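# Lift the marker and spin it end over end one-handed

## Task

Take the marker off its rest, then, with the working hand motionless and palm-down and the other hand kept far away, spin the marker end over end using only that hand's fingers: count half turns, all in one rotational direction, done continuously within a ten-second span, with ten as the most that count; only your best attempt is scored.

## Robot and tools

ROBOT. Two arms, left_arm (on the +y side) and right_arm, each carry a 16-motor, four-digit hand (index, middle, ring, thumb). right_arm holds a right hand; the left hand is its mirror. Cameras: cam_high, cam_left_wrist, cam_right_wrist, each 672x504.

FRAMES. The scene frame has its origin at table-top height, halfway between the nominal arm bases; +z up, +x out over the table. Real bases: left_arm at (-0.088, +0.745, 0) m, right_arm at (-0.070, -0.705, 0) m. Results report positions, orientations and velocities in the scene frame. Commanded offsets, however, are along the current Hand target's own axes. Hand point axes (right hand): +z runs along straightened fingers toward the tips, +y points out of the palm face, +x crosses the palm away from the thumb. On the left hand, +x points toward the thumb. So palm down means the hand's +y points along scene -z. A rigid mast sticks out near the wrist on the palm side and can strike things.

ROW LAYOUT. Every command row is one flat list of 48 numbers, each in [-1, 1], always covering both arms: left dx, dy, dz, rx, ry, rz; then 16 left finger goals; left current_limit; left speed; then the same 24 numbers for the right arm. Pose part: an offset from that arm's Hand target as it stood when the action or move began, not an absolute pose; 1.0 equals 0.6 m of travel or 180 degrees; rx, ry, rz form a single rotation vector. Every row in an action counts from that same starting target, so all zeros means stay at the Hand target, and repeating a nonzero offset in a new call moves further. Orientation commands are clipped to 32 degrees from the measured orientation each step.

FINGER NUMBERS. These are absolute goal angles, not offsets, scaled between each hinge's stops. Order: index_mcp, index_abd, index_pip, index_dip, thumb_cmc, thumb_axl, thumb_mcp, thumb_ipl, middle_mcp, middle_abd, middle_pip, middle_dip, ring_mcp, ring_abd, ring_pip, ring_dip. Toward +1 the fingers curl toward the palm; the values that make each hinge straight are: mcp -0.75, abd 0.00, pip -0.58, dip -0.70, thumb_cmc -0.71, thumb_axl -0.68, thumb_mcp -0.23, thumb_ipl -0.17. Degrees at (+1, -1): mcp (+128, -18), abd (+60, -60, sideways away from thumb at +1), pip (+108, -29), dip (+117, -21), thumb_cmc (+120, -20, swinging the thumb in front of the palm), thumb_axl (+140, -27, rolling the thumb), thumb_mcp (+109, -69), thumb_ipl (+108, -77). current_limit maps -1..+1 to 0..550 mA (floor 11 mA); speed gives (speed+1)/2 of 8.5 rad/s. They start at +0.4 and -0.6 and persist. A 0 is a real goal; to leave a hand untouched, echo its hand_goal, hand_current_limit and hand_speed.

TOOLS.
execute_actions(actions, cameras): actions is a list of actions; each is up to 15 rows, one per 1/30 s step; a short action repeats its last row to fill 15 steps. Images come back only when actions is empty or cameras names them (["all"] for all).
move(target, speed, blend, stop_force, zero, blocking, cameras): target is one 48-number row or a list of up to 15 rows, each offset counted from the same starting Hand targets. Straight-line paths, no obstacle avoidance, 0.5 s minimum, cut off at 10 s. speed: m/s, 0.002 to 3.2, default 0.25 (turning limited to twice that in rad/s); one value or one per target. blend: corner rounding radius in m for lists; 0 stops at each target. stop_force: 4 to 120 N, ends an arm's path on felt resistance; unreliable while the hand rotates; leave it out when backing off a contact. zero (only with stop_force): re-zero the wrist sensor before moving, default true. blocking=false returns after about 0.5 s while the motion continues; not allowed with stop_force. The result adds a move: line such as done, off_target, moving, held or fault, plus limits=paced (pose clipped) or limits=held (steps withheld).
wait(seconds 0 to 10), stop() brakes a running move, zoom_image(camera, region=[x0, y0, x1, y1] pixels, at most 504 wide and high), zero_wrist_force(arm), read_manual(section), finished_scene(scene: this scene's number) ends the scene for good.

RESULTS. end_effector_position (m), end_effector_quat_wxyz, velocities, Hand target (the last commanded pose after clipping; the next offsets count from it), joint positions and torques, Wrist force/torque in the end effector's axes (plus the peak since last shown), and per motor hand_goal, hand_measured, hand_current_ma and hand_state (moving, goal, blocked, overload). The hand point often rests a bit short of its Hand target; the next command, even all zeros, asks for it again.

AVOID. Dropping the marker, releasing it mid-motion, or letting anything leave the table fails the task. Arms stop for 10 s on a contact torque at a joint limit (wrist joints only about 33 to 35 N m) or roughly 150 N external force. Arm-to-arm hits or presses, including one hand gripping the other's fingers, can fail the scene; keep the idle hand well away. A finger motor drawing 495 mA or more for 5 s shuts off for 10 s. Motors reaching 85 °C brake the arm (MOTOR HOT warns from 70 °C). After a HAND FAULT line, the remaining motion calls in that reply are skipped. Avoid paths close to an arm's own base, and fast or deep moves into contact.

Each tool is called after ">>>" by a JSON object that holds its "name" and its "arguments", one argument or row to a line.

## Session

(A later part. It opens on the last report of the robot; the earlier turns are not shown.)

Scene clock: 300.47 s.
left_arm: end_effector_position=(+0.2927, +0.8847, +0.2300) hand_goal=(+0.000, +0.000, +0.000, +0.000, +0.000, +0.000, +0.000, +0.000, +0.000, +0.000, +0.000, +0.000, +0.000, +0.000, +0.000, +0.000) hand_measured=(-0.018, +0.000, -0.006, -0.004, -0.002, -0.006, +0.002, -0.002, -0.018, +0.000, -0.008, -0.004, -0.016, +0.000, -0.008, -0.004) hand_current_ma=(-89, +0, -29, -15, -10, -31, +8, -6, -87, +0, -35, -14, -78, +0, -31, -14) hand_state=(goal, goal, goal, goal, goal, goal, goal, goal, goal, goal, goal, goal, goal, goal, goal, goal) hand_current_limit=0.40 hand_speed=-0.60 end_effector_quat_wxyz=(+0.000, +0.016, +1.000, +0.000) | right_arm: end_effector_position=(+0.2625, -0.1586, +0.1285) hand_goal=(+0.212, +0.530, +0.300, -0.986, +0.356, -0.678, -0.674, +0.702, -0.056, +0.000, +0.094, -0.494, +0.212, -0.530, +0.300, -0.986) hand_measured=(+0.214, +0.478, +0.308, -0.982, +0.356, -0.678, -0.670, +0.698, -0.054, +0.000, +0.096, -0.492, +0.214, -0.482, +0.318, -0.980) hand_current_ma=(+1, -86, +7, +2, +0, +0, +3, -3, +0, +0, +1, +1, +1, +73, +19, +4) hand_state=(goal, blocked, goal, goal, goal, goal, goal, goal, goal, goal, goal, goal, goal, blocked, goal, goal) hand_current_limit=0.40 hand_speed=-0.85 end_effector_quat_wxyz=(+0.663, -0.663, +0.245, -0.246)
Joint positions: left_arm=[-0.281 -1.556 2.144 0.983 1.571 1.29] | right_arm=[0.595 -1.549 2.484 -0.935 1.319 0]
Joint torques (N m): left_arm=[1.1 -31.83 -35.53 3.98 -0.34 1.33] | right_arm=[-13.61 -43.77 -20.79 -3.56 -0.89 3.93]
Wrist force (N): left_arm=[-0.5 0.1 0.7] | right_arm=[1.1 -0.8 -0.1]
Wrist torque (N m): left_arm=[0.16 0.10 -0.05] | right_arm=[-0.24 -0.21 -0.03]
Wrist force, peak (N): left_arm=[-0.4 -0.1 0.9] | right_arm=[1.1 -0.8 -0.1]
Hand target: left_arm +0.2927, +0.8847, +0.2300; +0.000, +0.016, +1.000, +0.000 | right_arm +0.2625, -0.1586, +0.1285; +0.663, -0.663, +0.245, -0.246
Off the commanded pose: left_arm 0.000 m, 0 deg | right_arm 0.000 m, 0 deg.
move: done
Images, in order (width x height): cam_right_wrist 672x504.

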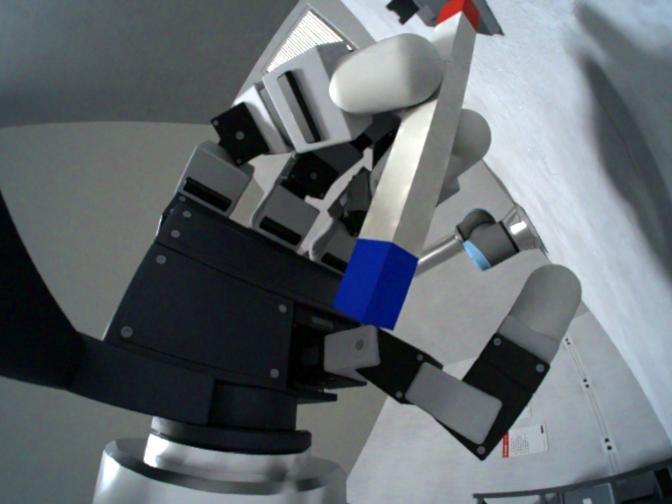

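>>> {"name": "move", "arguments": {
  "target": [
    [0,0,0,0,0,0,0,0,0,0,0,0,0,0,0,0,0,0,0,0,0,0,0.4,-0.6,0,0,0,0,0,0,0.21,0.53,0.3,-0.99,0.357,-0.68,-0.67,0.7,-0.03,0,0.07,-0.51,0.21,-0.53,0.3,-0.99,0.4,-0.85],
    [0,0,0,0,0,0,0,0,0,0,0,0,0,0,0,0,0,0,0,0,0,0,0.4,-0.6,0,0,0,0,0,0,0.21,0.53,0.3,-0.99,0.83,-0.68,-0.67,0.7,-0.03,0,0.07,-0.51,0.21,-0.53,0.3,-0.99,0.4,-0.6]
  ],
  "cameras": ["cam_right_wrist"]
}}

>>> {"name": "execute_actions", "arguments": {
  "actions": [
    [[0,0,0,0,0,0,0,0,0,0,0,0,0,0,0,0,0,0,0,0,0,0,0.4,-0.6,0,0,0,0,0,0,0.21,0.53,0.3,-0.99,0.87,-0.68,-0.7,0.78,-0.03,0,0.07,-0.51,0.21,-0.53,0.3,-0.99,0.4,0.5],[0,0,0,0,0,0,0,0,0,0,0,0,0,0,0,0,0,0,0,0,0,0,0.4,-0.6,0,0,0,0,0,0,0.21,0.53,0.3,-0.99,0.88,-0.68,-0.71,0.86,-0.16,0,0.2,-0.34,0.21,-0.53,0.3,-0.99,0.4,0.5],[0,0,0,0,0,0,0,0,0,0,0,0,0,0,0,0,0,0,0,0,0,0,0.4,-0.6,0,0,0,0,0,0,0.21,0.53,0.3,-0.99,0.9,-0.68,-0.72,0.93,-0.3,0,0.33,-0.18,0.21,-0.53,0.3,-0.99,0.4,0.5],[0,0,0,0,0,0,0,0,0,0,0,0,0,0,0,0,0,0,0,0,0,0,0.4,-0.6,0,0,0,0,0,0,0.21,0.53,0.3,-0.99,0.91,-0.68,-0.68,0.97,-0.44,0,0.46,-0.01,0.21,-0.53,0.3,-0.99,0.4,0.5],[0,0,0,0,0,0,0,0,0,0,0,0,0,0,0,0,0,0,0,0,0,0,0.4,-0.6,0,0,0,0,0,0,0.21,0.53,0.3,-0.99,0.92,-0.68,-0.63,0.98,-0.58,0,0.59,0.15,0.21,-0.53,0.3,-0.99,0.4,0.5],[0,0,0,0,0,0,0,0,0,0,0,0,0,0,0,0,0,0,0,0,0,0,0.4,-0.6,0,0,0,0,0,0,0.21,0.53,0.3,-0.99,0.93,-0.68,-0.58,0.99,-0.72,0,0.72,0.32,0.21,-0.53,0.3,-0.99,0.4,0.5],[0,0,0,0,0,0,0,0,0,0,0,0,0,0,0,0,0,0,0,0,0,0,0.4,-0.6,0,0,0,0,0,0,0.21,0.53,0.3,-0.99,0.94,-0.68,-0.53,0.99,-0.85,0,0.85,0.48,0.21,-0.53,0.3,-0.99,0.4,0.5],[0,0,0,0,0,0,0,0,0,0,0,0,0,0,0,0,0,0,0,0,0,0,0.4,-0.6,0,0,0,0,0,0,0.21,0.53,0.3,-0.99,0.96,-0.68,-0.47,0.99,-0.99,0,0.98,0.65,0.21,-0.53,0.3,-0.99,0.4,0.5],[0,0,0,0,0,0,0,0,0,0,0,0,0,0,0,0,0,0,0,0,0,0,0.4,-0.6,0,0,0,0,0,0,0.21,0.53,0.3,-0.99,0.98,-0.68,-0.4,0.97,-0.99,0,0.98,0.65,0.21,-0.53,0.3,-0.99,0.4,0.5],[0,0,0,0,0,0,0,0,0,0,0,0,0,0,0,0,0,0,0,0,0,0,0.4,-0.6,0,0,0,0,0,0,0.21,0.53,0.3,-0.99,0.99,-0.68,-0.32,0.94,-0.99,0,0.98,0.65,0.21,-0.53,0.3,-0.99,0.4,0.5],[0,0,0,0,0,0,0,0,0,0,0,0,0,0,0,0,0,0,0,0,0,0,0.4,-0.6,0,0,0,0,0,0,0.21,0.53,0.3,-0.99,1,-0.68,-0.22,0.88,-0.99,0,0.98,0.65,0.21,-0.53,0.3,-0.99,0.4,0.5],[0,0,0,0,0,0,0,0,0,0,0,0,0,0,0,0,0,0,0,0,0,0,0.4,-0.6,0,0,0,0,0,0,0.21,0.53,0.3,-0.99,1,-0.68,-0.14,0.79,-0.93,0,0.98,0.53,0.21,-0.53,0.3,-0.99,0.4,0.5],[0,0,0,0,0,0,0,0,0,0,0,0,0,0,0,0,0,0,0,0,0,0,0.4,-0.6,0,0,0,0,0,0,0.21,0.53,0.3,-0.99,0.99,-0.68,-0.06,0.69,-0.85,0,0.97,0.36,0.21,-0.53,0.3,-0.99,0.4,0.5],[0,0,0,0,0,0,0,0,0,0,0,0,0,0,0,0,0,0,0,0,0,0,0.4,-0.6,0,0,0,0,0,0,0.21,0.53,0.3,-0.99,0.98,-0.68,0.02,0.57,-0.75,0,0.96,0.17,0.21,-0.53,0.3,-0.99,0.4,0.5],[0,0,0,0,0,0,0,0,0,0,0,0,0,0,0,0,0,0,0,0,0,0,0.4,-0.6,0,0,0,0,0,0,0.21,0.53,0.3,-0.99,0.98,-0.68,0.06,0.5,-0.73,0,0.91,0.18,0.21,-0.53,0.3,-0.99,0.4,0.5]],
    [[0,0,0,0,0,0,0,0,0,0,0,0,0,0,0,0,0,0,0,0,0,0,0.4,-0.6,0,0,0,0,0,0,0.21,0.53,0.3,-0.99,0.99,-0.68,-0.02,0.63,-0.7,0,0.82,0.19,0.21,-0.53,0.3,-0.99,0.4,0.5],[0,0,0,0,0,0,0,0,0,0,0,0,0,0,0,0,0,0,0,0,0,0,0.4,-0.6,0,0,0,0,0,0,0.21,0.53,0.3,-0.99,1,-0.68,-0.12,0.77,-0.71,0,0.74,0.18,0.21,-0.53,0.3,-0.99,0.4,0.5],[0,0,0,0,0,0,0,0,0,0,0,0,0,0,0,0,0,0,0,0,0,0,0.4,-0.6,0,0,0,0,0,0,0.21,0.53,0.3,-0.99,1,-0.68,-0.24,0.89,-0.69,0,0.66,0.16,0.21,-0.53,0.3,-0.99,0.4,0.5],[0,0,0,0,0,0,0,0,0,0,0,0,0,0,0,0,0,0,0,0,0,0,0.4,-0.6,0,0,0,0,0,0,0.21,0.53,0.3,-0.99,0.97,-0.68,-0.36,0.96,-0.65,0,0.6,0.13,0.21,-0.53,0.3,-0.99,0.4,0.5],[0,0,0,0,0,0,0,0,0,0,0,0,0,0,0,0,0,0,0,0,0,0,0.4,-0.6,0,0,0,0,0,0,0.21,0.53,0.3,-0.99,0.89,-0.68,-0.45,0.98,-0.59,0,0.52,0.09,0.21,-0.53,0.3,-0.99,0.4,0.5],[0,0,0,0,0,0,0,0,0,0,0,0,0,0,0,0,0,0,0,0,0,0,0.4,-0.6,0,0,0,0,0,0,0.21,0.53,0.3,-0.99,0.79,-0.68,-0.53,0.95,-0.54,0,0.47,0.03,0.21,-0.53,0.3,-0.99,0.4,0.5],[0,0,0,0,0,0,0,0,0,0,0,0,0,0,0,0,0,0,0,0,0,0,0.4,-0.6,0,0,0,0,0,0,0.21,0.53,0.3,-0.99,0.69,-0.68,-0.59,0.9,-0.48,0,0.43,-0.04,0.21,-0.53,0.3,-0.99,0.4,0.5],[0,0,0,0,0,0,0,0,0,0,0,0,0,0,0,0,0,0,0,0,0,0,0.4,-0.6,0,0,0,0,0,0,0.21,0.53,0.3,-0.99,0.59,-0.68,-0.64,0.82,-0.41,0,0.38,-0.12,0.21,-0.53,0.3,-0.99,0.4,0.5],[0,0,0,0,0,0,0,0,0,0,0,0,0,0,0,0,0,0,0,0,0,0,0.4,-0.6,0,0,0,0,0,0,0.21,0.53,0.3,-0.99,0.53,-0.68,-0.67,0.73,-0.35,0,0.33,-0.2,0.21,-0.53,0.3,-0.99,0.4,0.5],[0,0,0,0,0,0,0,0,0,0,0,0,0,0,0,0,0,0,0,0,0,0,0.4,-0.6,0,0,0,0,0,0,0.21,0.53,0.3,-0.99,0.53,-0.68,-0.67,0.7,-0.28,0,0.28,-0.28,0.21,-0.53,0.3,-0.99,0.4,0.5],[0,0,0,0,0,0,0,0,0,0,0,0,0,0,0,0,0,0,0,0,0,0,0.4,-0.6,0,0,0,0,0,0,0.21,0.53,0.3,-0.99,0.56,-0.68,-0.67,0.7,-0.22,0,0.23,-0.35,0.21,-0.53,0.3,-0.99,0.4,0.5],[0,0,0,0,0,0,0,0,0,0,0,0,0,0,0,0,0,0,0,0,0,0,0.4,-0.6,0,0,0,0,0,0,0.21,0.53,0.3,-0.99,0.64,-0.68,-0.67,0.7,-0.15,0,0.18,-0.41,0.21,-0.53,0.3,-0.99,0.4,0.5],[0,0,0,0,0,0,0,0,0,0,0,0,0,0,0,0,0,0,0,0,0,0,0.4,-0.6,0,0,0,0,0,0,0.21,0.53,0.3,-0.99,0.74,-0.68,-0.67,0.7,-0.08,0,0.12,-0.47,0.21,-0.53,0.3,-0.99,0.4,0.5],[0,0,0,0,0,0,0,0,0,0,0,0,0,0,0,0,0,0,0,0,0,0,0.4,-0.6,0,0,0,0,0,0,0.21,0.53,0.3,-0.99,0.83,-0.68,-0.67,0.7,-0.03,0,0.07,-0.51,0.21,-0.53,0.3,-0.99,0.4,0.5],[0,0,0,0,0,0,0,0,0,0,0,0,0,0,0,0,0,0,0,0,0,0,0.4,-0.6,0,0,0,0,0,0,0.21,0.53,0.3,-0.99,0.83,-0.68,-0.67,0.7,-0.03,0,0.07,-0.51,0.21,-0.53,0.3,-0.99,0.4,0.5]]
  ],
  "cameras": ["cam_right_wrist"]
}}

Scene clock: 352.73 s.
left_arm: end_effector_position=(+0.2927, +0.8847, +0.2300) hand_goal=(+0.000, +0.000, +0.000, +0.000, +0.000, +0.000, +0.000, +0.000, +0.000, +0.000, +0.000, +0.000, +0.000, +0.000, +0.000, +0.000) hand_measured=(-0.018, +0.000, -0.006, -0.004, -0.002, -0.006, +0.002, -0.002, -0.018, +0.000, -0.008, -0.004, -0.016, +0.000, -0.008, -0.004) hand_current_ma=(-89, +0, -29, -15, -10, -31, +8, -6, -87, +0, -35, -14, -78, +0, -31, -14) hand_state=(goal, goal, goal, goal, goal, goal, goal, goal, goal, goal, goal, goal, goal, goal, goal, goal) hand_current_limit=0.40 hand_speed=-0.60 end_effector_quat_wxyz=(+0.000, +0.016, +1.000, +0.000) | right_arm: end_effector_position=(+0.2625, -0.1586, +0.1285) hand_goal=(+0.210, +0.530, +0.300, -0.990, +0.830, -0.680, -0.670, +0.700, -0.030, +0.000, +0.070, -0.510, +0.210, -0.530, +0.300, -0.990) hand_measured=(+0.214, +0.478, +0.308, -0.982, +0.824, -0.678, -0.670, +0.698, -0.030, +0.000, +0.072, -0.508, +0.214, -0.482, +0.318, -0.980) hand_current_ma=(+2, -85, +7, +6, -4, +1, +0, -1, +0, +0, +1, +1, +2, +73, +19, +9) hand_state=(goal, blocked, goal, goal, goal, goal, goal, goal, goal, goal, goal, goal, goal, blocked, goal, goal) hand_current_limit=0.40 hand_speed=-0.60 end_effector_quat_wxyz=(+0.663, -0.663, +0.245, -0.246)
Joint positions: left_arm=[-0.281 -1.556 2.144 0.983 1.571 1.29] | right_arm=[0.595 -1.549 2.484 -0.935 1.319 0]
Joint torques (N m): left_arm=[3.84 -33.16 -35.08 3.52 -0.31 0.89] | right_arm=[-11.41 -42.13 -22.74 -2.41 -1.2 3.96]
Wrist force (N): left_arm=[-0.1 -0.2 1.0] | right_arm=[0.9 -0.3 -0.7]
Wrist torque (N m): left_arm=[0.09 0.06 -0.01] | right_arm=[-0.14 -0.18 0.00]
Wrist force, peak (N): left_arm=[-0.6 -0.3 1.2] | right_arm=[1.2 -0.9 -0.6]
Hand target: left_arm +0.2927, +0.8847, +0.2300; +0.000, +0.016, +1.000, +0.000 | right_arm +0.2625, -0.1586, +0.1285; +0.663, -0.663, +0.245, -0.246
Off the commanded pose: left_arm 0.000 m, 0 deg | right_arm 0.000 m, 0 deg.
move: done
Images, in order (width x height): cam_right_wrist 672x504.

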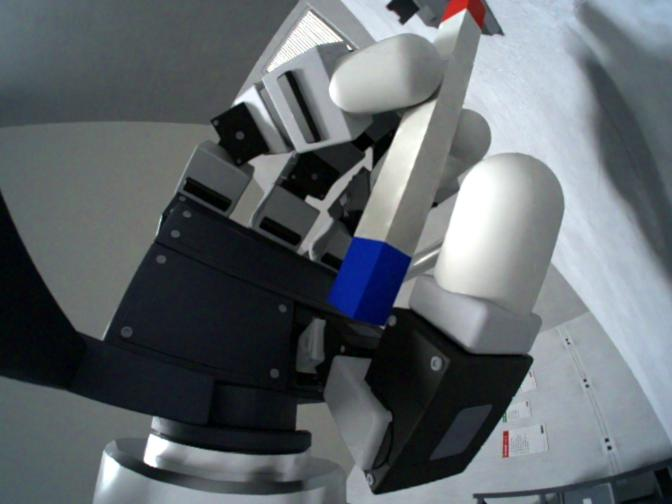

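Scene clock: 354.00 s.
left_arm: end_effector_position=(+0.2927, +0.8847, +0.2300) hand_goal=(+0.000, +0.000, +0.000, +0.000, +0.000, +0.000, +0.000, +0.000, +0.000, +0.000, +0.000, +0.000, +0.000, +0.000, +0.000, +0.000) hand_measured=(-0.018, +0.000, -0.006, -0.004, -0.002, -0.006, +0.002, -0.002, -0.018, +0.000, -0.008, -0.004, -0.016, +0.000, -0.008, -0.004) hand_current_ma=(-89, +0, -29, -15, -10, -31, +8, -6, -87, +0, -35, -14, -78, +0, -31, -14) hand_state=(goal, goal, goal, goal, goal, goal, goal, goal, goal, goal, goal, goal, goal, goal, goal, goal) hand_current_limit=0.40 hand_speed=-0.60 end_effector_quat_wxyz=(+0.000, +0.016, +1.000, +0.000) | right_arm: end_effector_position=(+0.2625, -0.1586, +0.1285) hand_goal=(+0.210, +0.530, +0.300, -0.990, +0.830, -0.680, -0.670, +0.700, -0.030, +0.000, +0.070, -0.510, +0.210, -0.530, +0.300, -0.990) hand_measured=(+0.214, +0.478, +0.312, -0.982, +0.822, -0.678, -0.666, +0.702, -0.028, +0.000, +0.072, -0.508, +0.210, -0.482, +0.316, -0.980) hand_current_ma=(+3, -82, +11, +6, -6, +0, +3, +1, +1, +0, +1, +1, +0, +73, +19, +9) hand_state=(goal, blocked, goal, goal, goal, goal, goal, goal, goal, goal, goal, goal, goal, blocked, goal, goal) hand_current_limit=0.40 hand_speed=0.50 end_effector_quat_wxyz=(+0.663, -0.663, +0.245, -0.246)
Joint positions: left_arm=[-0.281 -1.556 2.144 0.983 1.571 1.29] | right_arm=[0.595 -1.549 2.484 -0.935 1.319 0]
Joint torques (N m): left_arm=[0.44 -34.44 -36.55 3.46 0.09 1.03] | right_arm=[-14.03 -42.09 -23.1 -2.53 -1.25 3.91]
Wrist force (N): left_arm=[-0.2 -0.2 0.3] | right_arm=[0.7 -0.7 -0.1]
Wrist torque (N m): left_arm=[0.16 0.06 -0.01] | right_arm=[-0.23 -0.16 -0.03]
Wrist force, peak (N): left_arm=[-0.2 -0.2 1.1] | right_arm=[0.4 -1.4 -0.1]
Hand target: left_arm +0.2927, +0.8847, +0.2300; +0.000, +0.016, +1.000, +0.000 | right_arm +0.2625, -0.1586, +0.1285; +0.663, -0.663, +0.245, -0.246
Off the commanded pose: left_arm 0.000 m, 0 deg | right_arm 0.000 m, 0 deg.
Step readings (end_effector_position of left_arm | right_arm):
0: (+0.2927, +0.8847, +0.2300) | (+0.2625, -0.1586, +0.1285)
1: (+0.2927, +0.8847, +0.2300) | (+0.2625, -0.1586, +0.1285)
2: (+0.2927, +0.8847, +0.2300) | (+0.2625, -0.1586, +0.1285)
4: (+0.2927, +0.8847, +0.2300) | (+0.2625, -0.1586, +0.1285)
8: (+0.2927, +0.8847, +0.2300) | (+0.2625, -0.1586, +0.1285)
15: (+0.2927, +0.8847, +0.2300) | (+0.2625, -0.1586, +0.1285)
16: (+0.2927, +0.8847, +0.2300) | (+0.2625, -0.1586, +0.1285)
17: (+0.2927, +0.8847, +0.2300) | (+0.2625, -0.1586, +0.1285)
19: (+0.2927, +0.8847, +0.2300) | (+0.2625, -0.1586, +0.1285)
23: (+0.2927, +0.8847, +0.2300) | (+0.2625, -0.1586, +0.1285)
30: (+0.2927, +0.8847, +0.2300) | (+0.2625, -0.1586, +0.1285)
Images, in order (width x height): cam_right_wrist 672x504.

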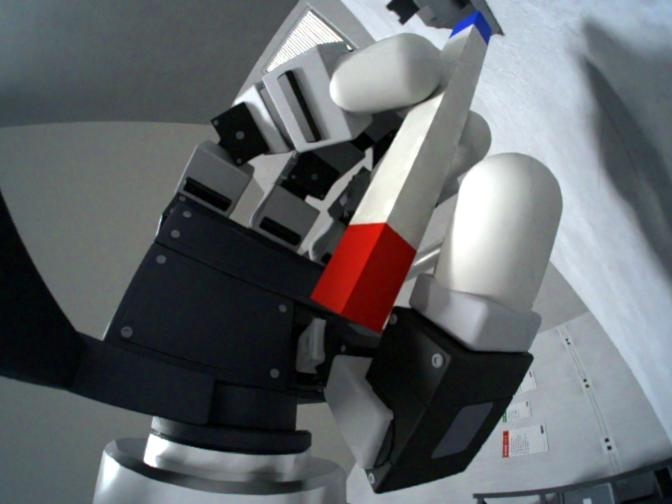

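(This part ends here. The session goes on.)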